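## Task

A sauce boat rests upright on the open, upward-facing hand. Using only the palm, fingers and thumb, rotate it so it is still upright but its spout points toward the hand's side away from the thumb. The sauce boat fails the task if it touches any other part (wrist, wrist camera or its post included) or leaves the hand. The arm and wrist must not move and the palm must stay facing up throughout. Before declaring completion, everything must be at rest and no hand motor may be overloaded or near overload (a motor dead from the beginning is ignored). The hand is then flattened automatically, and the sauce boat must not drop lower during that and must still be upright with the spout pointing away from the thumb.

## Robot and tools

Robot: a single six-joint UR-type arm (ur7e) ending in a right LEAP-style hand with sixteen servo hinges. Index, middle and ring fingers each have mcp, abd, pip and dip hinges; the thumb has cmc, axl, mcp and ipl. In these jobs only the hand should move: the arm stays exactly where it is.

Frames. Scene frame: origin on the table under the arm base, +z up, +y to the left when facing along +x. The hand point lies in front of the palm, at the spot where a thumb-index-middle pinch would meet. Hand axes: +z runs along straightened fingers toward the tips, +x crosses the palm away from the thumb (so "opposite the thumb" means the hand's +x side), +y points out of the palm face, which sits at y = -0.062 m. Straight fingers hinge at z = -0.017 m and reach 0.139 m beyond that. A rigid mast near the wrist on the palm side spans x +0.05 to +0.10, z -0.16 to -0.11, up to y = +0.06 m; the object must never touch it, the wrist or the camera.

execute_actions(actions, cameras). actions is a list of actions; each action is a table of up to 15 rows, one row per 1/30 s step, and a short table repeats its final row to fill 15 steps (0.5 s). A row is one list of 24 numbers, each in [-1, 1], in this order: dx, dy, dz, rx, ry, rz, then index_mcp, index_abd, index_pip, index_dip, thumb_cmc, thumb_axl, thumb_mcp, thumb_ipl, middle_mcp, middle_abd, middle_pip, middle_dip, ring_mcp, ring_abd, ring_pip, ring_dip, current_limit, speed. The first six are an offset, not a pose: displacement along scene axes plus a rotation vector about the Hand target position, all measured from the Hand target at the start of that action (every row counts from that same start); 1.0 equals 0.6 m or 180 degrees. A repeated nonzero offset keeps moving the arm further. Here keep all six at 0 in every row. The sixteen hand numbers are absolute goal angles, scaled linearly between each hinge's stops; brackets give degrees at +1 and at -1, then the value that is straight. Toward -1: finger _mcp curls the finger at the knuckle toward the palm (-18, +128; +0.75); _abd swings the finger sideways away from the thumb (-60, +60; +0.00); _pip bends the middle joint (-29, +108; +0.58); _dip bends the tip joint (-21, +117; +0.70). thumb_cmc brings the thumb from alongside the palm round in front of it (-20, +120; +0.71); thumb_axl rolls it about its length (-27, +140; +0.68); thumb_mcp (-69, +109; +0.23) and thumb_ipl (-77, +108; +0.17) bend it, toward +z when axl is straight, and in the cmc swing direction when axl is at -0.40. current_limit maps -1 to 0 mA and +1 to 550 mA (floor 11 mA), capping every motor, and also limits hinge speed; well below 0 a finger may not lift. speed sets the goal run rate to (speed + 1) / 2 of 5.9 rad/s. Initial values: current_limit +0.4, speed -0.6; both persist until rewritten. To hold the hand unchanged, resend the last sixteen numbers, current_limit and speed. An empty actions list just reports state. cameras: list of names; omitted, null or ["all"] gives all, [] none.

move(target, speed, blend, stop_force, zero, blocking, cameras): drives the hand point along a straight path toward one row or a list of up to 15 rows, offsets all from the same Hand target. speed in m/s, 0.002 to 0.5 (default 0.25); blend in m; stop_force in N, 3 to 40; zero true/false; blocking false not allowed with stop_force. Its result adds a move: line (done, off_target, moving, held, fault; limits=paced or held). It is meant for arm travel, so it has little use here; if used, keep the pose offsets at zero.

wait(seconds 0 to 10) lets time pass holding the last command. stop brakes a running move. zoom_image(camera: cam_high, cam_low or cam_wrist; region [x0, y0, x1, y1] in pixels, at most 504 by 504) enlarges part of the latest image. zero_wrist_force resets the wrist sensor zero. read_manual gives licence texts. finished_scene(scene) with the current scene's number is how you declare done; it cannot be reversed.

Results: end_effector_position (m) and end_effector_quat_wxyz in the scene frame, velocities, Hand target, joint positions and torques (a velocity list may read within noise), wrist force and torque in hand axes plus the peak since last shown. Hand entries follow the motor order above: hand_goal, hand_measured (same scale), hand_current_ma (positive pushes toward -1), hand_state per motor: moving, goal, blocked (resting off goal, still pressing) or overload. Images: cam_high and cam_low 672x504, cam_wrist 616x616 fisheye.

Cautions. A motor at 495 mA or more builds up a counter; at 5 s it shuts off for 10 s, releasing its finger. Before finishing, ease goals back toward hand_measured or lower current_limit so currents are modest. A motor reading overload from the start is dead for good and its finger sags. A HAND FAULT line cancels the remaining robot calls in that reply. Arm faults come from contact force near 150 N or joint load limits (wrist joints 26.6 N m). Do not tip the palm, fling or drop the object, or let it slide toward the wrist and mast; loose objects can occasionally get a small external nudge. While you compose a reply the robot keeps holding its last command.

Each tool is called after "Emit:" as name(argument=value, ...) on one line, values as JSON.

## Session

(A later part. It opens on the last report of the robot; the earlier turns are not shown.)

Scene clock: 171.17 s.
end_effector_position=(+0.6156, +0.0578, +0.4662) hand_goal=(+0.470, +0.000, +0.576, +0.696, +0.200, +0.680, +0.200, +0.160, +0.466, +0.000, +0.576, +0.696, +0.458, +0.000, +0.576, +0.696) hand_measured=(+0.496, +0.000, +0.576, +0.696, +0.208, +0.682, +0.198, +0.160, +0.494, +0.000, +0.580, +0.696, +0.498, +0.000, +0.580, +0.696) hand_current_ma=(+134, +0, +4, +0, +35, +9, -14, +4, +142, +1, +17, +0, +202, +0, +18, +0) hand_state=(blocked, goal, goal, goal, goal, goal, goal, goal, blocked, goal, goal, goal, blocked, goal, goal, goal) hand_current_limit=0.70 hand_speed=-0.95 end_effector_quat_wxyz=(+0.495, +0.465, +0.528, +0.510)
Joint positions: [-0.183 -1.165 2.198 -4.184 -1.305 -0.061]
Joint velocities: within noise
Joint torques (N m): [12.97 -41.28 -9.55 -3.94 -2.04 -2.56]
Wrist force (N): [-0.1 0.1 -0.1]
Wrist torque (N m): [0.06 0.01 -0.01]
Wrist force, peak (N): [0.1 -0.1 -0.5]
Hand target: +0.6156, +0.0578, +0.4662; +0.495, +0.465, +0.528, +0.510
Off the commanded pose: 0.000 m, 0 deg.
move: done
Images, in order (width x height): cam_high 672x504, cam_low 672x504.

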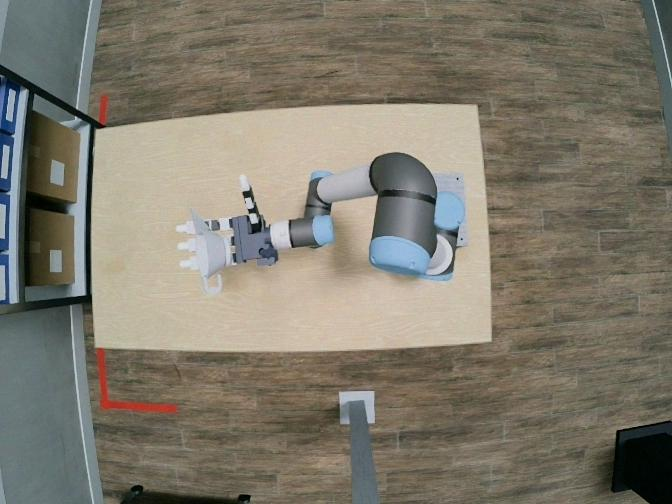

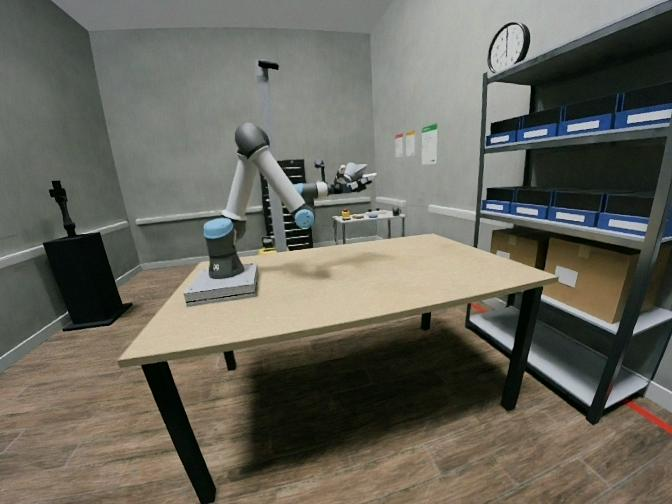

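Emit:
move(target=[0,0,0,0,0,0,0.35,0,0.576,0.696,0.2,0.68,0.2,0.16,0.346,0,0.576,0.696,0.336,0,0.576,0.696,0.7,-0.95], cameras=["cam_high","cam_low"])

Emit:
zoom_image(camera="cam_high", region=[160, 170, 300, 310])

Emit:
zoom_image(camera="cam_low", region=[310, 125, 420, 215])

Scene clock: 175.87 s.
end_effector_position=(+0.6156, +0.0578, +0.4662) hand_goal=(+0.350, +0.000, +0.576, +0.696, +0.200, +0.680, +0.200, +0.160, +0.346, +0.000, +0.576, +0.696, +0.336, +0.000, +0.576, +0.696) hand_measured=(+0.374, +0.000, +0.576, +0.696, +0.208, +0.682, +0.198, +0.160, +0.370, +0.000, +0.580, +0.696, +0.372, +0.000, +0.580, +0.696) hand_current_ma=(+128, +0, +4, +0, +35, +9, -14, +4, +127, +1, +17, +0, +183, +0, +18, +0) hand_state=(blocked, goal, goal, goal, goal, goal, goal, goal, blocked, goal, goal, goal, blocked, goal, goal, goal) hand_current_limit=0.70 hand_speed=-0.95 end_effector_quat_wxyz=(+0.495, +0.465, +0.528, +0.510)
Joint positions: [-0.183 -1.165 2.198 -4.184 -1.305 -0.061]
Joint velocities: within noise
Joint torques (N m): [13.05 -41.92 -9.42 -4.39 -2.15 -2.43]
Wrist force (N): [-0.1 0.0 -0.2]
Wrist torque (N m): [0.04 0.01 -0.02]
Wrist force, peak (N): [0.1 0.0 -0.4]
Hand target: +0.6156, +0.0578, +0.4662; +0.495, +0.465, +0.528, +0.510
Off the commanded pose: 0.000 m, 0 deg.
move: done
Images, in order (width x height): cam_high 672x504, cam_low 672x504.

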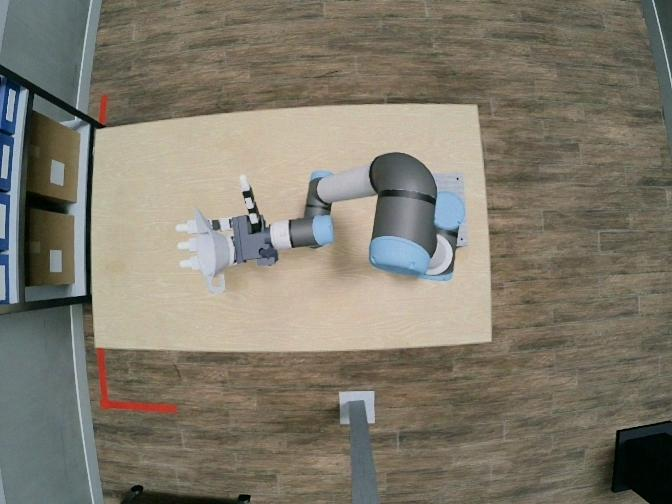

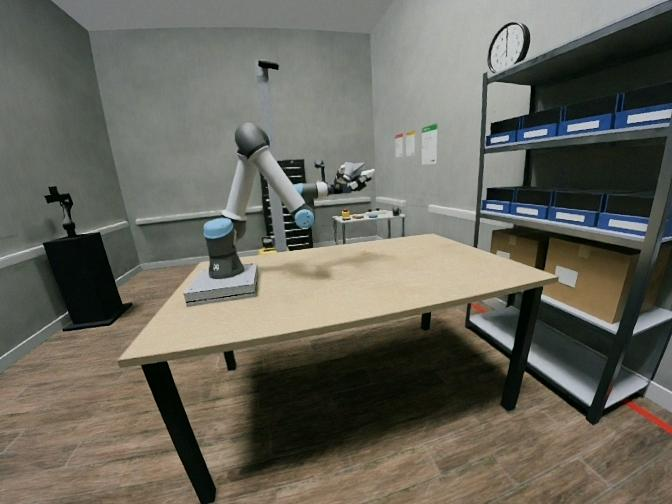

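Scaled by 3.600 from the camera's 672x504 image, which has a finer 960x720 frame.

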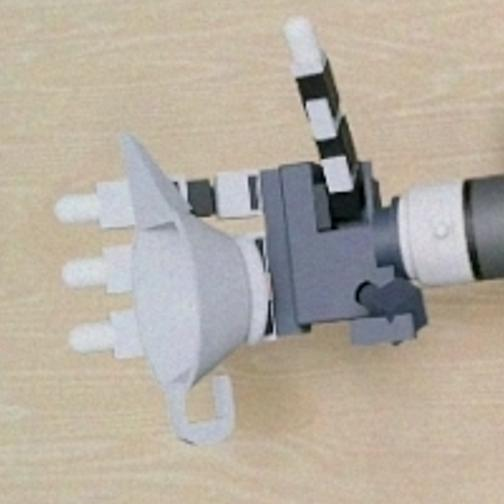

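Scaled by 4.582 from the camera's 672x504 image, which has a finer 960x720 frame.

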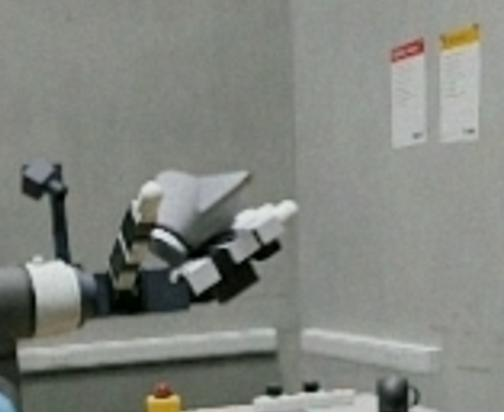

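Emit:
move(target=[0,0,0,0,0,0,0.24,0,0.576,0.696,0.2,0.68,0.2,0.16,0.236,0,0.576,0.696,0.228,0,0.576,0.696,0.7,-0.96], cameras=["cam_high","cam_low"])

Emit:
zoom_image(camera="cam_high", region=[160, 170, 300, 310])

Emit:
zoom_image(camera="cam_low", region=[310, 125, 420, 215])

Scene clock: 180.80 s.
end_effector_position=(+0.6156, +0.0578, +0.4662) hand_goal=(+0.240, +0.000, +0.576, +0.696, +0.200, +0.680, +0.200, +0.160, +0.236, +0.000, +0.576, +0.696, +0.228, +0.000, +0.576, +0.696) hand_measured=(+0.264, +0.000, +0.576, +0.696, +0.208, +0.682, +0.198, +0.160, +0.258, +0.000, +0.580, +0.696, +0.254, +0.000, +0.580, +0.696) hand_current_ma=(+119, +0, +4, +0, +38, +9, -12, +4, +113, +1, +17, +0, +135, +0, +18, +0) hand_state=(blocked, goal, goal, goal, goal, goal, goal, goal, blocked, goal, goal, goal, blocked, goal, goal, goal) hand_current_limit=0.70 hand_speed=-0.96 end_effector_quat_wxyz=(+0.495, +0.465, +0.528, +0.510)
Joint positions: [-0.183 -1.165 2.198 -4.184 -1.305 -0.061]
Joint velocities: within noise
Joint torques (N m): [13.51 -43.08 -11.01 -4.2 -2.18 -1.41]
Wrist force (N): [-0.2 0.1 0.2]
Wrist torque (N m): [-0.03 -0.01 -0.01]
Wrist force, peak (N): [0.0 -0.9 -0.6]
Hand target: +0.6156, +0.0578, +0.4662; +0.495, +0.465, +0.528, +0.510
Off the commanded pose: 0.000 m, 0 deg.
move: done
Images, in order (width x height): cam_high 672x504, cam_low 672x504.

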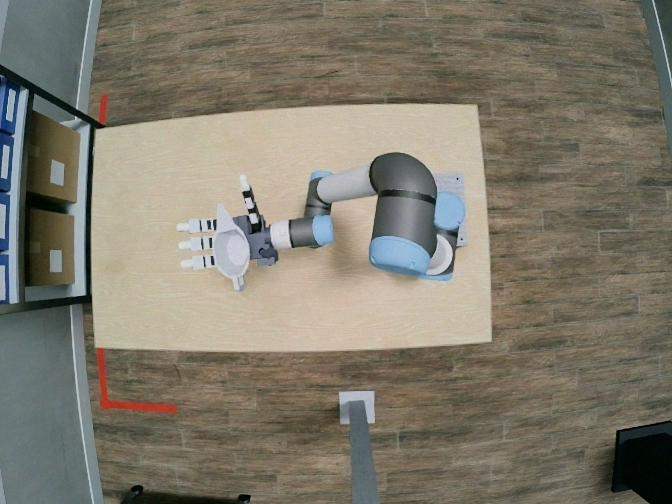

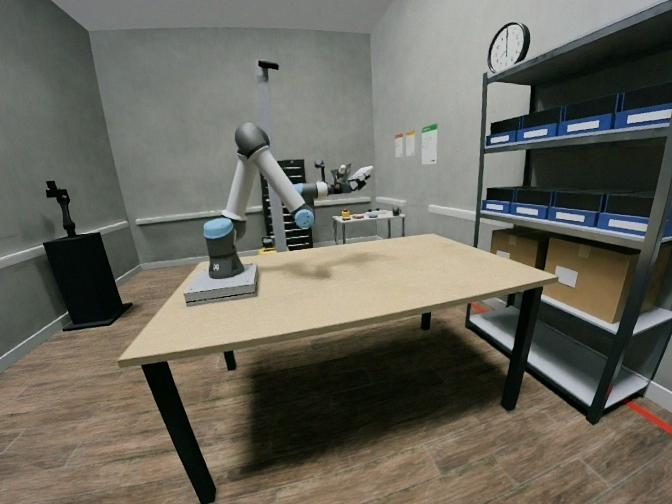

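Scaled by 3.600 from the camera's 672x504 image, which has a finer 960x720 frame.

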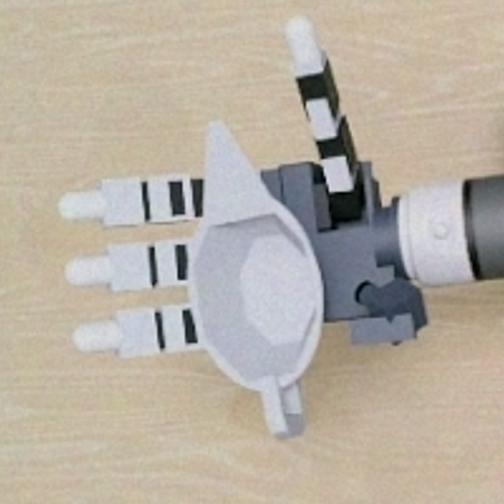

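Scaled by 4.582 from the camera's 672x504 image, which has a finer 960x720 frame.

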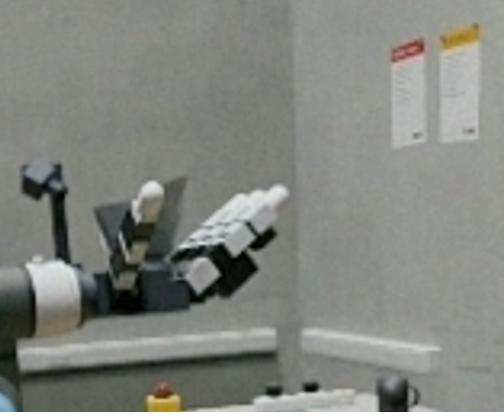

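Emit:
move(target=[0,0,0,0,0,0,0.24,0,0.576,0.696,-0.575,0.68,0.23,0.16,0.236,0,0.576,0.696,0.228,0,0.576,0.696,0.4,-0.93], cameras=["cam_high"])

Emit:
zoom_image(camera="cam_high", region=[160, 170, 300, 310])

Emit:
move(target=[0,0,0,0,0,0,0.24,0,0.576,0.696,-0.575,-0.45,0.23,0.16,0.236,0,0.576,0.696,0.228,0,0.576,0.696,0.4,-0.93], cameras=["cam_high","cam_wrist","cam_low"])

Emit:
zoom_image(camera="cam_high", region=[160, 170, 300, 310])

Emit:
zoom_image(camera="cam_wrist", region=[100, 100, 516, 516])

Emit:
zoom_image(camera="cam_low", region=[310, 125, 420, 215])

Scene clock: 258.17 s.
end_effector_position=(+0.6156, +0.0578, +0.4662) hand_goal=(+0.240, +0.000, +0.576, +0.696, -0.574, +0.680, +0.230, +0.160, +0.236, +0.000, +0.576, +0.696, +0.228, +0.000, +0.576, +0.696) hand_measured=(+0.262, +0.000, +0.576, +0.696, -0.572, +0.682, +0.228, +0.160, +0.258, +0.000, +0.580, +0.696, +0.254, +0.000, +0.580, +0.696) hand_current_ma=(+117, +0, +4, +0, +12, +9, -12, +4, +111, +1, +17, +0, +133, +0, +18, +0) hand_state=(blocked, goal, goal, goal, goal, goal, goal, goal, blocked, goal, goal, goal, blocked, goal, goal, goal) hand_current_limit=0.40 hand_speed=-0.93 end_effector_quat_wxyz=(+0.495, +0.465, +0.528, +0.510)
Joint positions: [-0.183 -1.165 2.198 -4.184 -1.305 -0.061]
Joint velocities: within noise
Joint torques (N m): [9.07 -45.98 -9.09 -3.91 -1.81 2.33]
Wrist force (N): [0.1 0.0 -0.1]
Wrist torque (N m): [-0.05 -0.02 -0.07]
Wrist force, peak (N): [-0.2 0.1 -0.5]
Hand target: +0.6156, +0.0578, +0.4662; +0.495, +0.465, +0.528, +0.510
Off the commanded pose: 0.000 m, 0 deg.
move: done
Images, in order (width x height): cam_high 672x504.

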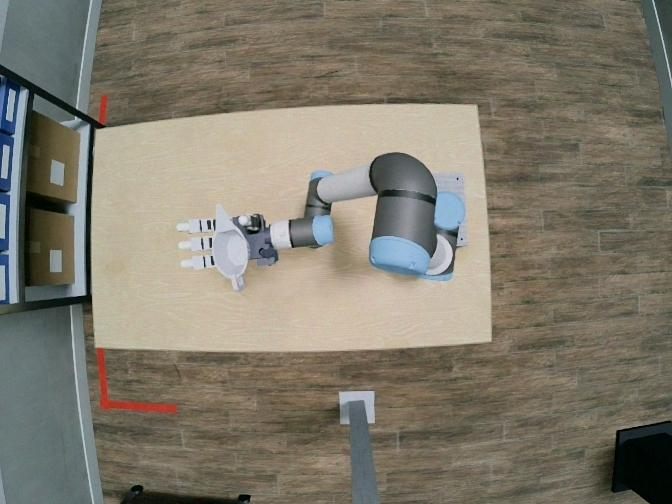

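Scaled by 3.600 from the camera's 672x504 image, which has a finer 960x720 frame.

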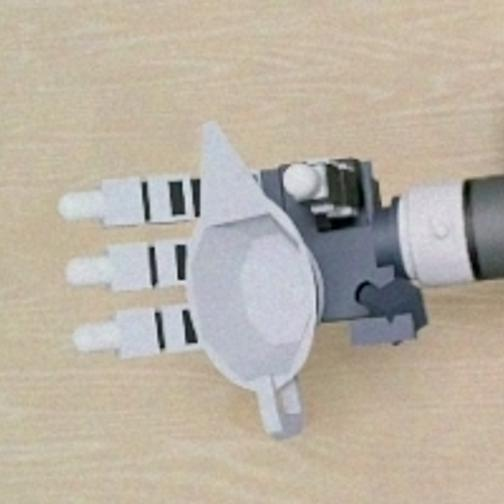

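Scene clock: 263.17 s.
end_effector_position=(+0.6156, +0.0578, +0.4662) hand_goal=(+0.240, +0.000, +0.576, +0.696, -0.574, -0.450, +0.230, +0.160, +0.236, +0.000, +0.576, +0.696, +0.228, +0.000, +0.576, +0.696) hand_measured=(+0.262, +0.000, +0.576, +0.696, -0.572, -0.014, +0.228, +0.160, +0.258, +0.000, +0.580, +0.696, +0.254, +0.000, +0.580, +0.696) hand_current_ma=(+117, +0, +4, +0, +12, +22, -12, +4, +111, +1, +17, +0, +133, +0, +18, +0) hand_state=(blocked, goal, goal, goal, goal, moving, goal, goal, blocked, goal, goal, goal, blocked, goal, goal, goal) hand_current_limit=0.40 hand_speed=-0.93 end_effector_quat_wxyz=(+0.495, +0.465, +0.528, +0.510)
Joint positions: [-0.183 -1.165 2.198 -4.184 -1.305 -0.061]
Joint velocities: within noise
Joint torques (N m): [9.35 -45.68 -9.5 -3.67 -1.88 1.83]
Wrist force (N): [0.0 -0.1 -0.2]
Wrist torque (N m): [-0.04 0.00 -0.07]
Wrist force, peak (N): [0.0 0.1 -0.4]
Hand target: +0.6156, +0.0578, +0.4662; +0.495, +0.465, +0.528, +0.510
Off the commanded pose: 0.000 m, 0 deg.
move: moving (no rest 5 s after the path's end)

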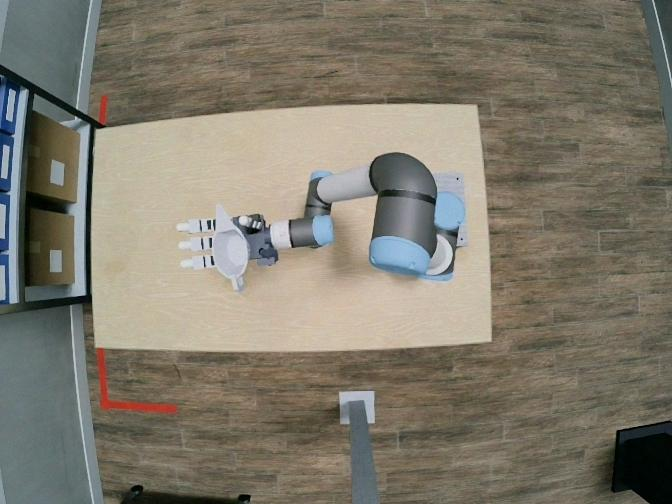

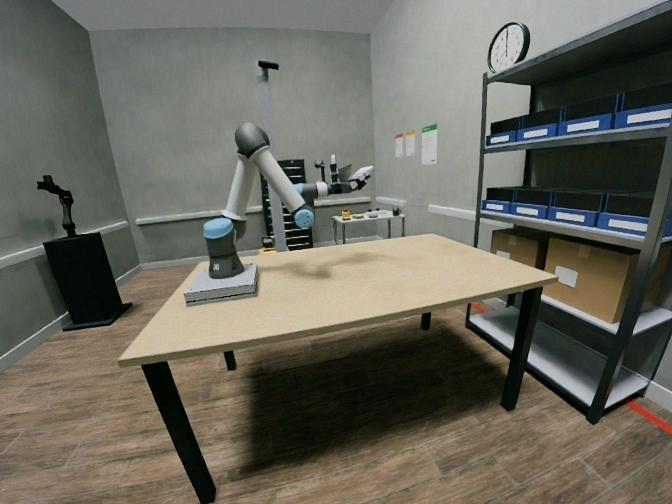

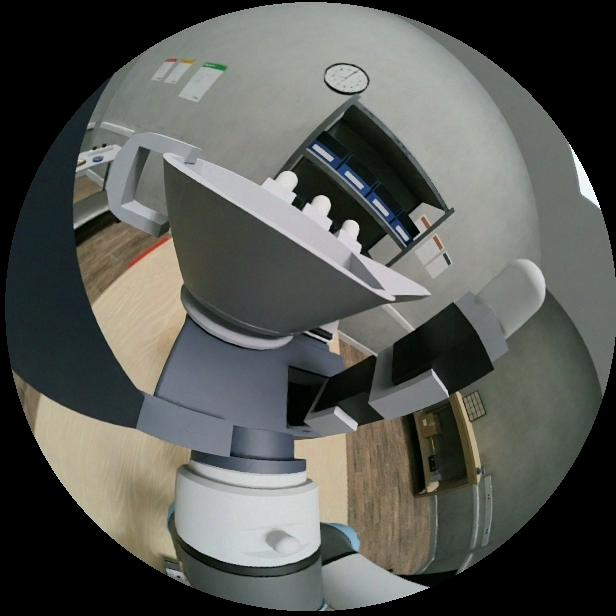

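Scaled by 3.600 from the camera's 672x504 image, which has a finer 960x720 frame.

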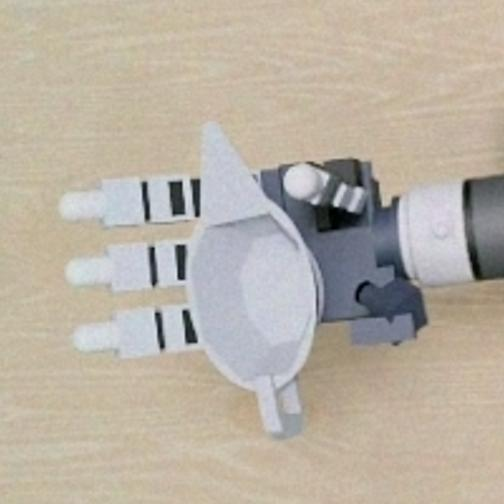

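Scaled by 1.212 from the camera's 616x616 image, which has a finer 880x880 frame.

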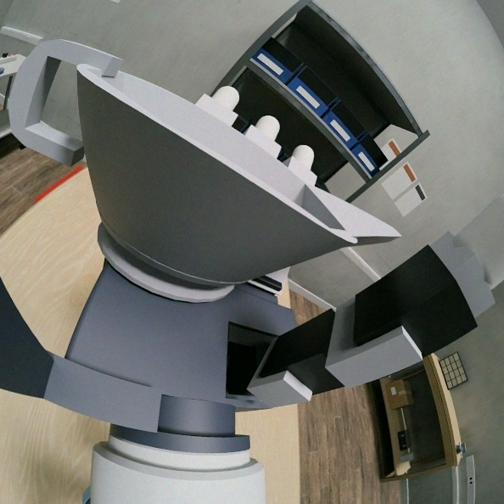

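Scaled by 4.582 from the camera's 672x504 image, which has a finer 960x720 frame.

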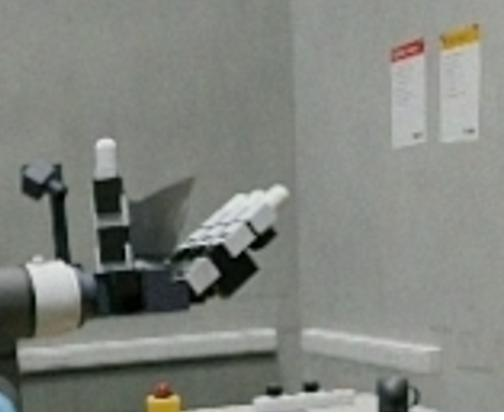

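Emit:
move(target=[0,0,0,0,0,0,0.24,0,0.576,0.696,-0.575,-0.45,0.23,0.16,0.236,0,0.576,0.696,0.228,0,0.576,0.696,0.4,-0.85], cameras=[])

Emit:
move(target=[0,0,0,0,0,0,0.24,0,0.576,0.696,-0.575,-0.45,-0.4,0.16,0.236,0,0.576,0.696,0.228,0,0.576,0.696,0.4,-0.88], cameras=["cam_high","cam_wrist"])

Emit:
zoom_image(camera="cam_high", region=[160, 170, 300, 310])

Emit:
zoom_image(camera="cam_wrist", region=[100, 100, 516, 516])

Scene clock: 272.40 s.
end_effector_position=(+0.6156, +0.0578, +0.4662) hand_goal=(+0.240, +0.000, +0.576, +0.696, -0.574, -0.450, +0.230, +0.160, +0.236, +0.000, +0.576, +0.696, +0.228, +0.000, +0.576, +0.696) hand_measured=(+0.262, +0.000, +0.576, +0.696, -0.572, -0.448, +0.228, +0.160, +0.258, +0.000, +0.580, +0.696, +0.254, +0.000, +0.580, +0.696) hand_current_ma=(+117, +0, +4, +0, +12, +14, -12, +4, +110, +1, +17, +0, +133, +0, +18, +0) hand_state=(blocked, goal, goal, goal, goal, goal, goal, goal, blocked, goal, goal, goal, blocked, goal, goal, goal) hand_current_limit=0.40 hand_speed=-0.85 end_effector_quat_wxyz=(+0.495, +0.465, +0.528, +0.510)
Joint positions: [-0.183 -1.165 2.198 -4.184 -1.305 -0.061]
Joint velocities: within noise
Joint torques (N m): [10.74 -46.35 -9.71 -3.81 -1.88 1.83]
Wrist force (N): [0.0 0.1 -0.2]
Wrist torque (N m): [-0.02 0.00 -0.07]
Wrist force, peak (N): [-0.1 0.2 -0.4]
Hand target: +0.6156, +0.0578, +0.4662; +0.495, +0.465, +0.528, +0.510
Off the commanded pose: 0.000 m, 0 deg.
move: done
No camera images: "cameras" was empty.

Scene clock: 275.40 s.
end_effector_position=(+0.6156, +0.0578, +0.4662) hand_goal=(+0.240, +0.000, +0.576, +0.696, -0.574, -0.450, -0.400, +0.160, +0.236, +0.000, +0.576, +0.696, +0.228, +0.000, +0.576, +0.696) hand_measured=(+0.262, +0.000, +0.576, +0.696, -0.578, -0.448, -0.402, +0.160, +0.258, +0.000, +0.580, +0.696, +0.254, +0.000, +0.580, +0.696) hand_current_ma=(+117, +0, +4, +0, -17, +14, -17, +4, +111, +1, +17, +0, +133, +0, +18, +0) hand_state=(blocked, goal, goal, goal, goal, goal, goal, goal, blocked, goal, goal, goal, blocked, goal, goal, goal) hand_current_limit=0.40 hand_speed=-0.88 end_effector_quat_wxyz=(+0.495, +0.465, +0.528, +0.510)
Joint positions: [-0.183 -1.165 2.198 -4.184 -1.305 -0.061]
Joint velocities: within noise
Joint torques (N m): [10.66 -48.49 -8.68 -3.66 -2.06 2.27]
Wrist force (N): [-0.1 0.0 -0.2]
Wrist torque (N m): [-0.04 0.01 -0.11]
Wrist force, peak (N): [0.0 -0.2 -0.4]
Hand target: +0.6156, +0.0578, +0.4662; +0.495, +0.465, +0.528, +0.510
Off the commanded pose: 0.000 m, 0 deg.
move: done
Images, in order (width x height): cam_high 672x504, cam_wrist 616x616.

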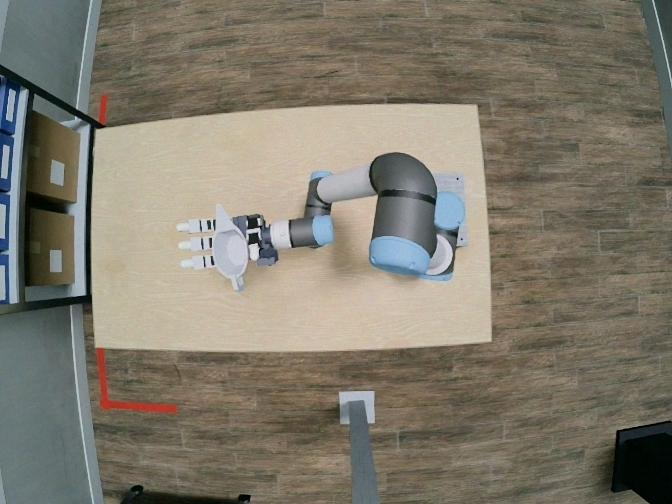

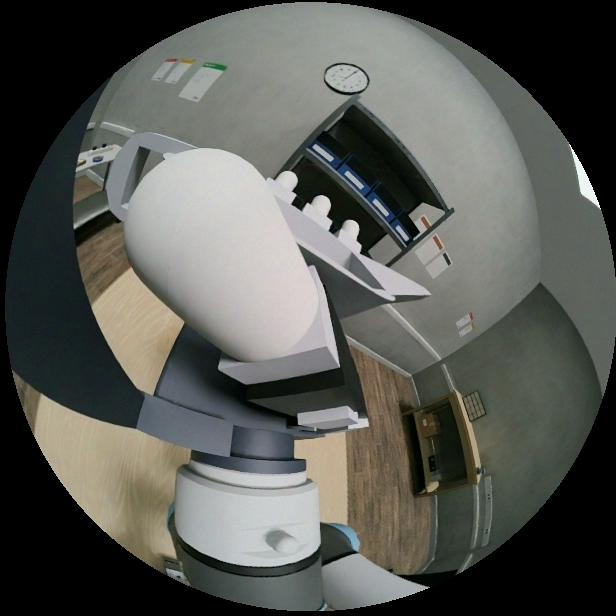

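Scaled by 3.600 from the camera's 672x504 image, which has a finer 960x720 frame.

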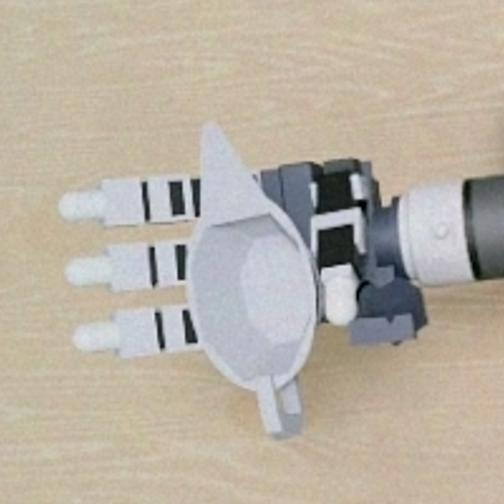

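Scaled by 1.212 from the camera's 616x616 image, which has a finer 880x880 frame.

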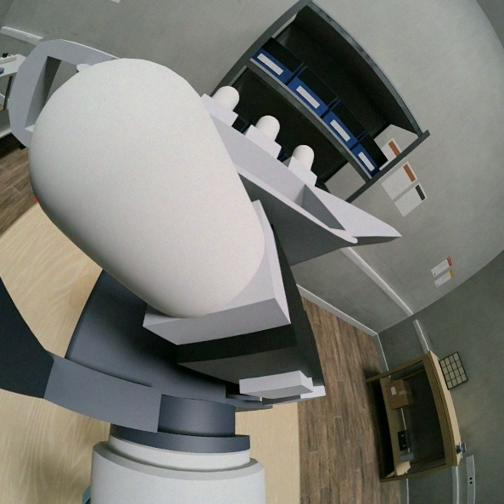

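Emit:
move(target=[0,0,0,0,0,0,0.24,0,0.576,0.696,-0.575,-0.45,-0.6,0.16,0.236,0,0.576,0.696,0.228,0,0.576,0.696,0.4,-0.94], cameras=["cam_high","cam_wrist"])

Emit:
zoom_image(camera="cam_high", region=[160, 170, 300, 310])

Emit:
zoom_image(camera="cam_wrist", region=[100, 100, 516, 516])

Scene clock: 282.80 s.
end_effector_position=(+0.6156, +0.0578, +0.4662) hand_goal=(+0.240, +0.000, +0.576, +0.696, -0.574, -0.450, -0.600, +0.160, +0.236, +0.000, +0.576, +0.696, +0.228, +0.000, +0.576, +0.696) hand_measured=(+0.262, +0.000, +0.576, +0.696, -0.578, -0.448, -0.604, +0.160, +0.258, +0.000, +0.580, +0.696, +0.254, +0.000, +0.580, +0.696) hand_current_ma=(+117, +0, +4, +0, -21, +14, -21, +3, +111, +1, +17, +0, +133, +0, +18, +0) hand_state=(blocked, goal, goal, goal, goal, goal, goal, goal, blocked, goal, goal, goal, blocked, goal, goal, goal) hand_current_limit=0.40 hand_speed=-0.94 end_effector_quat_wxyz=(+0.495, +0.465, +0.528, +0.510)
Joint positions: [-0.183 -1.165 2.198 -4.184 -1.305 -0.061]
Joint velocities: within noise
Joint torques (N m): [9.88 -45.89 -9.28 -3.61 -1.88 2.41]
Wrist force (N): [0.0 0.0 -0.2]
Wrist torque (N m): [-0.04 -0.01 -0.10]
Wrist force, peak (N): [0.1 0.0 -0.5]
Hand target: +0.6156, +0.0578, +0.4662; +0.495, +0.465, +0.528, +0.510
Off the commanded pose: 0.000 m, 0 deg.
move: done
Images, in order (width x height): cam_high 672x504, cam_wrist 616x616.

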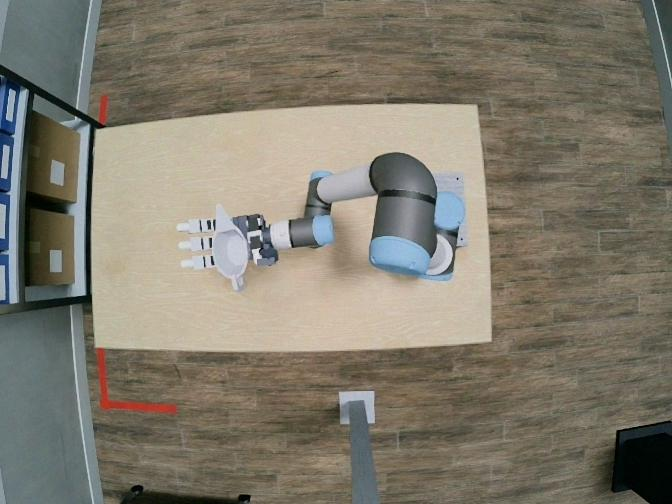

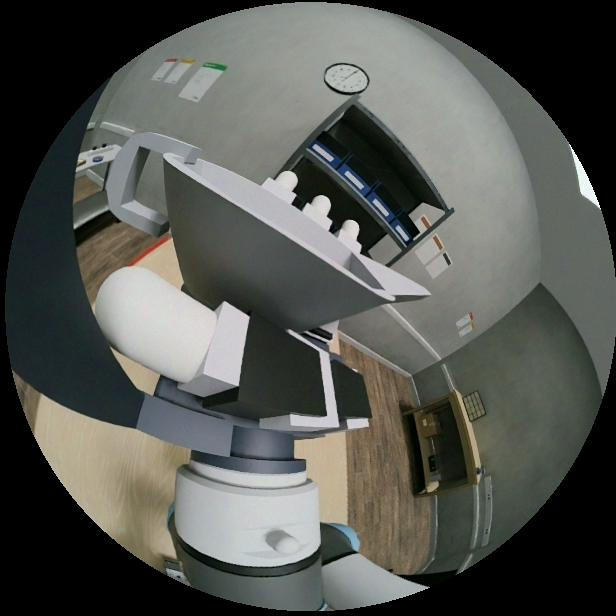

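Scaled by 3.600 from the camera's 672x504 image, which has a finer 960x720 frame.

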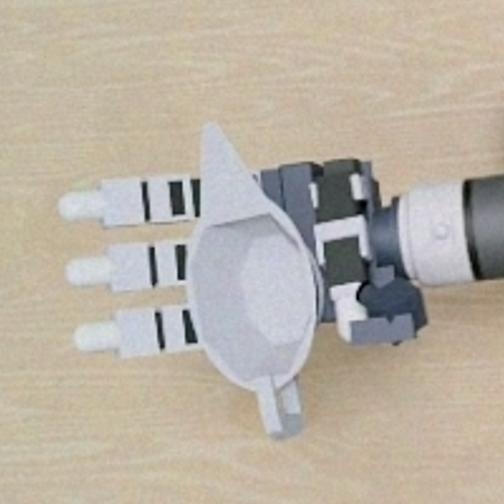

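Scaled by 1.212 from the camera's 616x616 image, which has a finer 880x880 frame.

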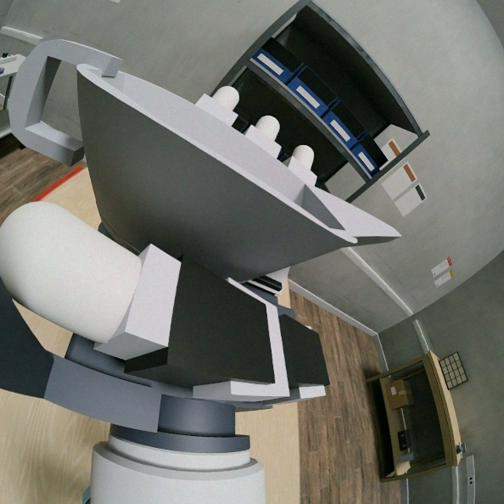

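Emit:
move(target=[0,0,0,0,0,0,0.24,0,0.576,0.696,-0.575,-0.40,-0.6,0.16,0.236,0,0.576,0.696,0.228,0,0.576,0.696,0.4,-0.95], cameras=[])

Emit:
move(target=[0,0,0,0,0,0,0.24,0,0.576,0.696,-0.575,-0.40,-0.76,0.16,0.236,0,0.576,0.696,0.228,0,0.576,0.696,0.4,-0.95], cameras=["cam_high","cam_wrist"])

Emit:
zoom_image(camera="cam_high", region=[160, 170, 300, 310])

Emit:
zoom_image(camera="cam_wrist", region=[100, 100, 516, 516])

Scene clock: 289.00 s.
end_effector_position=(+0.6156, +0.0578, +0.4662) hand_goal=(+0.240, +0.000, +0.576, +0.696, -0.574, -0.400, -0.600, +0.160, +0.236, +0.000, +0.576, +0.696, +0.228, +0.000, +0.576, +0.696) hand_measured=(+0.262, +0.000, +0.576, +0.696, -0.578, -0.402, -0.604, +0.160, +0.258, +0.000, +0.580, +0.696, +0.254, +0.000, +0.580, +0.696) hand_current_ma=(+117, +0, +4, +0, -21, -15, -21, +3, +111, +1, +17, +0, +133, +0, +18, +0) hand_state=(blocked, goal, goal, goal, goal, goal, goal, goal, blocked, goal, goal, goal, blocked, goal, goal, goal) hand_current_limit=0.40 hand_speed=-0.95 end_effector_quat_wxyz=(+0.495, +0.465, +0.528, +0.510)
Joint positions: [-0.183 -1.165 2.198 -4.184 -1.305 -0.061]
Joint velocities: within noise
Joint torques (N m): [7.88 -45.28 -10.8 -3.83 -2.1 2.4]
Wrist force (N): [-0.1 0.1 -0.3]
Wrist torque (N m): [-0.01 0.00 -0.11]
Wrist force, peak (N): [0.2 -0.1 -0.4]
Hand target: +0.6156, +0.0578, +0.4662; +0.495, +0.465, +0.528, +0.510
Off the commanded pose: 0.000 m, 0 deg.
move: done
No camera images: "cameras" was empty.

Scene clock: 290.90 s.
end_effector_position=(+0.6156, +0.0578, +0.4662) hand_goal=(+0.240, +0.000, +0.576, +0.696, -0.574, -0.400, -0.760, +0.160, +0.236, +0.000, +0.576, +0.696, +0.228, +0.000, +0.576, +0.696) hand_measured=(+0.262, +0.000, +0.576, +0.696, -0.578, -0.402, -0.764, +0.160, +0.258, +0.000, +0.580, +0.696, +0.254, +0.000, +0.580, +0.696) hand_current_ma=(+117, +0, +4, +0, -22, -15, -22, +3, +110, +1, +17, +0, +133, +0, +18, +0) hand_state=(blocked, goal, goal, goal, goal, goal, goal, goal, blocked, goal, goal, goal, blocked, goal, goal, goal) hand_current_limit=0.40 hand_speed=-0.95 end_effector_quat_wxyz=(+0.495, +0.465, +0.528, +0.510)
Joint positions: [-0.183 -1.165 2.198 -4.184 -1.305 -0.061]
Joint velocities: within noise
Joint torques (N m): [9.99 -45.46 -10.02 -3.65 -1.7 2.16]
Wrist force (N): [-0.1 0.0 -0.1]
Wrist torque (N m): [-0.04 0.00 -0.11]
Wrist force, peak (N): [0.3 0.1 -0.3]
Hand target: +0.6156, +0.0578, +0.4662; +0.495, +0.465, +0.528, +0.510
Off the commanded pose: 0.000 m, 0 deg.
move: done
Images, in order (width x height): cam_high 672x504, cam_wrist 616x616.

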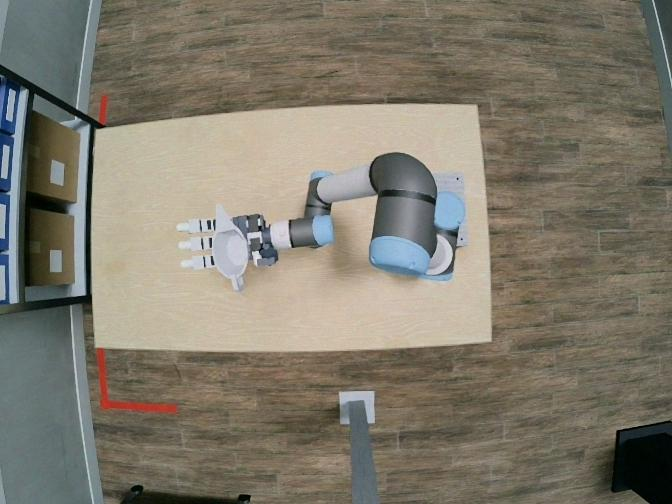

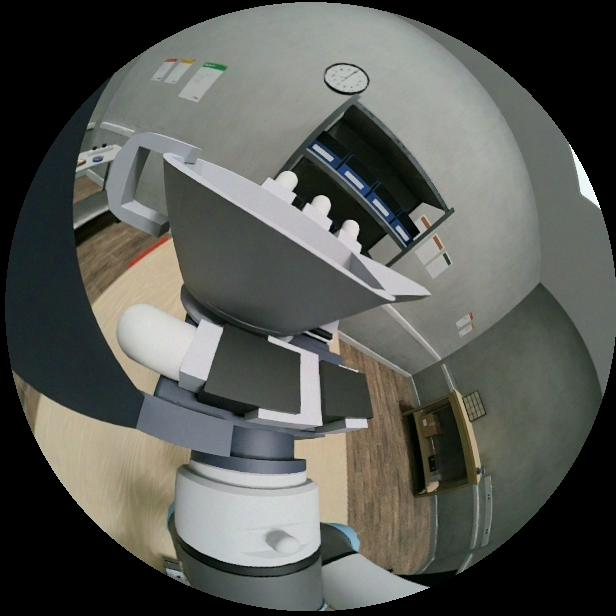

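Scaled by 3.600 from the camera's 672x504 image, which has a finer 960x720 frame.

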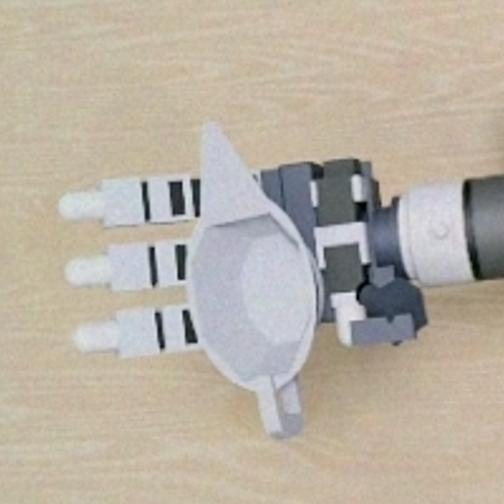

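Scaled by 1.212 from the camera's 616x616 image, which has a finer 880x880 frame.

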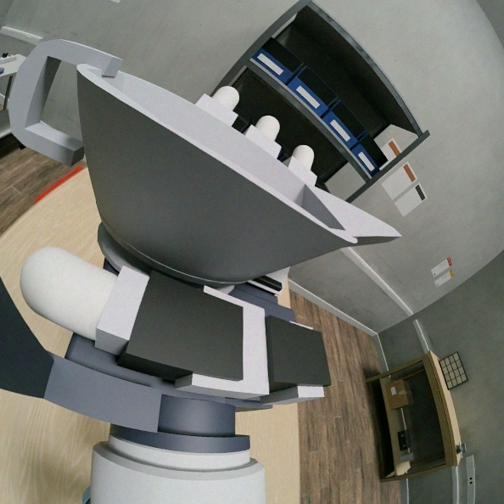

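Emit:
move(target=[0,0,0,0,0,0,0.754,0,0.576,0.696,-0.575,-0.40,-0.8,0.16,0.754,0,0.576,0.696,0.754,0,0.576,0.696,0.4,-0.94], cameras=["cam_high","cam_wrist","cam_low"])

Emit:
zoom_image(camera="cam_high", region=[160, 170, 300, 310])

Emit:
zoom_image(camera="cam_wrist", region=[100, 100, 516, 516])

Emit:
zoom_image(camera="cam_low", region=[310, 125, 420, 215])

Scene clock: 299.70 s.
end_effector_position=(+0.6156, +0.0578, +0.4662) hand_goal=(+0.754, +0.000, +0.576, +0.696, -0.574, -0.400, -0.800, +0.160, +0.754, +0.000, +0.576, +0.696, +0.754, +0.000, +0.576, +0.696) hand_measured=(+0.764, +0.000, +0.576, +0.696, -0.578, -0.402, -0.804, +0.160, +0.762, +0.000, +0.580, +0.696, +0.764, +0.000, +0.580, +0.696) hand_current_ma=(+47, +0, +4, +0, -22, -15, -22, +2, +44, +1, +17, +0, +53, +0, +18, +0) hand_state=(goal, goal, goal, goal, goal, goal, goal, goal, goal, goal, goal, goal, goal, goal, goal, goal) hand_current_limit=0.40 hand_speed=-0.94 end_effector_quat_wxyz=(+0.495, +0.465, +0.528, +0.510)
Joint positions: [-0.183 -1.165 2.198 -4.184 -1.305 -0.061]
Joint velocities: within noise
Joint torques (N m): [9.07 -46.36 -8.96 -3.81 -1.66 2.49]
Wrist force (N): [-0.2 0.1 -0.2]
Wrist torque (N m): [0.01 0.02 -0.12]
Wrist force, peak (N): [0.1 0.1 -0.5]
Hand target: +0.6156, +0.0578, +0.4662; +0.495, +0.465, +0.528, +0.510
Off the commanded pose: 0.000 m, 0 deg.
move: done

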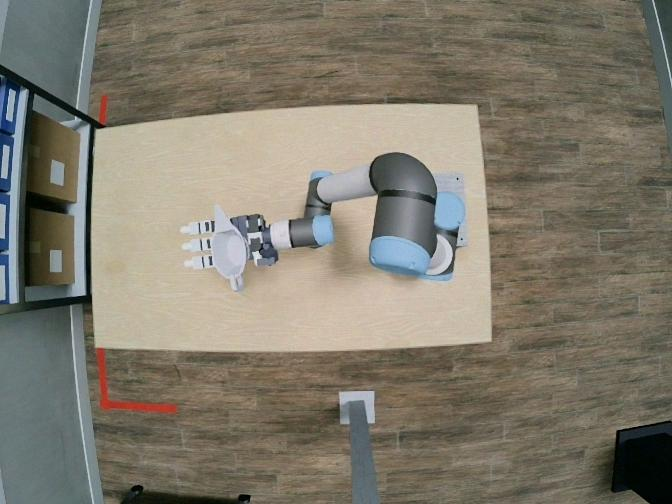

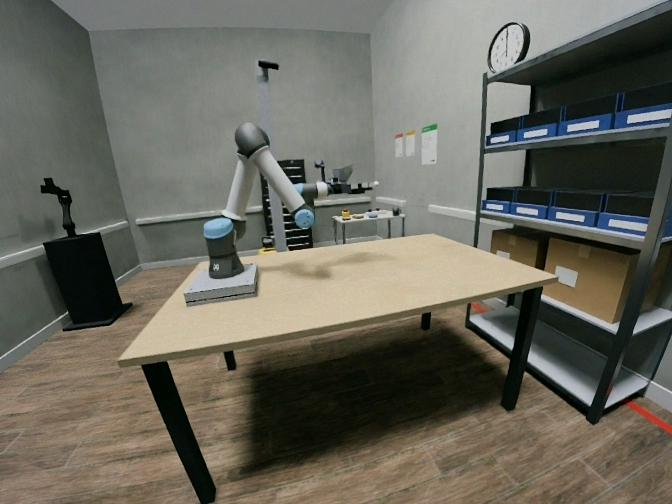

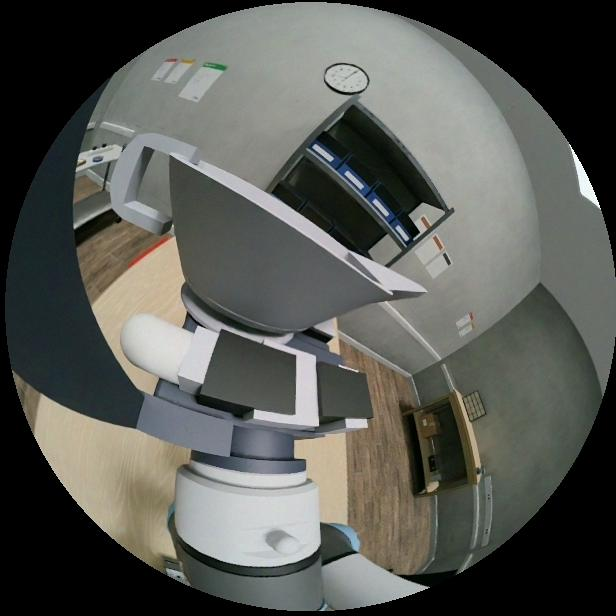

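Scaled by 3.600 from the camera's 672x504 image, which has a finer 960x720 frame.

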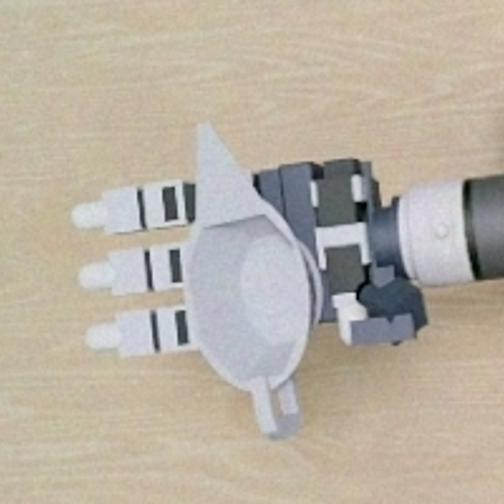

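Scaled by 1.212 from the camera's 616x616 image, which has a finer 880x880 frame.

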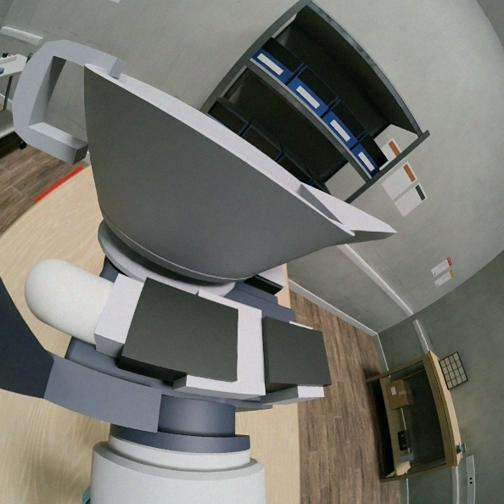

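Scaled by 4.582 from the camera's 672x504 image, which has a finer 960x720 frame.

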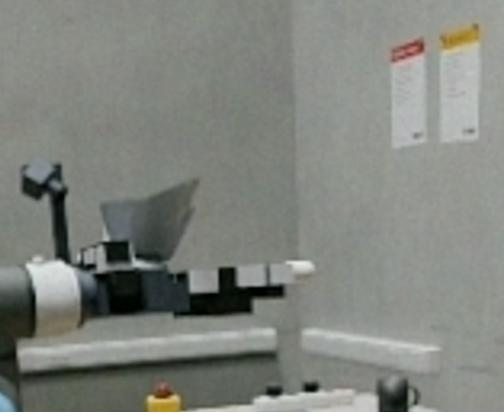

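Emit:
move(target=[0,0,0,0,0,0,0.754,0,0.576,0.696,-0.575,-0.26,-0.8,0.16,0.754,0,0.576,0.696,0.754,0,0.576,0.696,0.4,-0.96], cameras=["cam_high","cam_low"])

Emit:
zoom_image(camera="cam_high", region=[160, 170, 300, 310])

Emit:
zoom_image(camera="cam_low", region=[310, 125, 420, 215])

Scene clock: 304.83 s.
end_effector_position=(+0.6156, +0.0578, +0.4662) hand_goal=(+0.754, +0.000, +0.576, +0.696, -0.574, -0.260, -0.800, +0.160, +0.754, +0.000, +0.576, +0.696, +0.754, +0.000, +0.576, +0.696) hand_measured=(+0.764, +0.000, +0.576, +0.696, -0.580, -0.270, -0.804, +0.160, +0.764, +0.000, +0.580, +0.696, +0.764, +0.000, +0.580, +0.696) hand_current_ma=(+47, +0, +4, +0, -28, -52, -28, +1, +47, +1, +17, +0, +55, +0, +18, +0) hand_state=(goal, goal, goal, goal, goal, goal, goal, goal, goal, goal, goal, goal, goal, goal, goal, goal) hand_current_limit=0.40 hand_speed=-0.96 end_effector_quat_wxyz=(+0.495, +0.465, +0.528, +0.510)
Joint positions: [-0.183 -1.165 2.198 -4.184 -1.305 -0.061]
Joint velocities: within noise
Joint torques (N m): [7.96 -45.84 -8.57 -3.81 -1.93 1.95]
Wrist force (N): [0.0 0.1 -0.1]
Wrist torque (N m): [0.02 0.00 -0.10]
Wrist force, peak (N): [-0.1 0.3 -0.3]
Hand target: +0.6156, +0.0578, +0.4662; +0.495, +0.465, +0.528, +0.510
Off the commanded pose: 0.000 m, 0 deg.
move: done
Images, in order (width x height): cam_high 672x504, cam_low 672x504.

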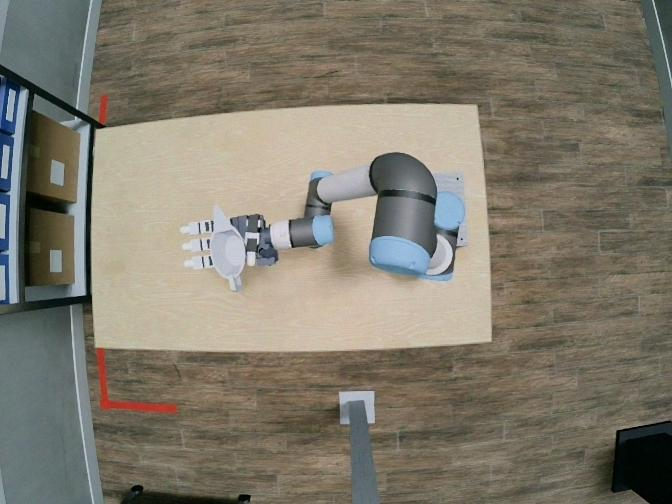

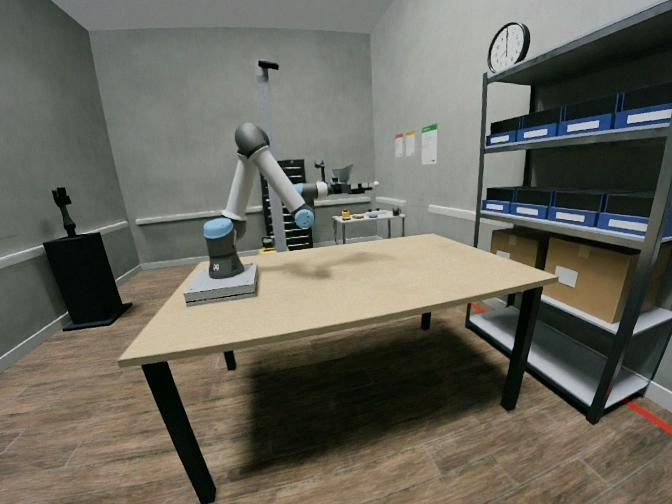

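Scaled by 3.600 from the camera's 672x504 image, which has a finer 960x720 frame.

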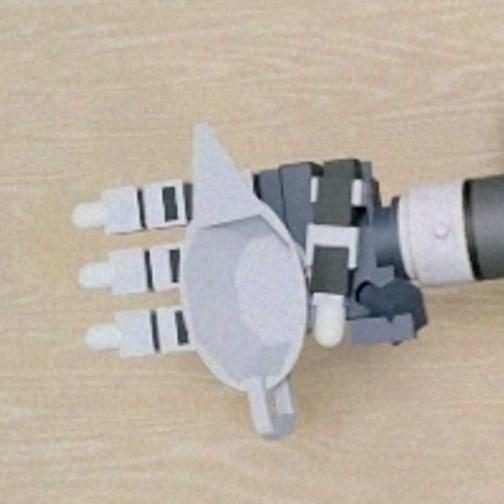

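Scaled by 4.582 from the camera's 672x504 image, which has a finer 960x720 frame.

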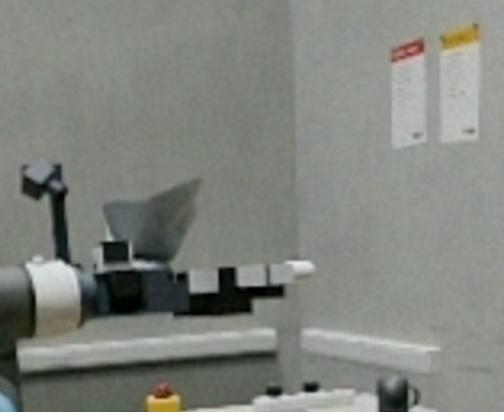

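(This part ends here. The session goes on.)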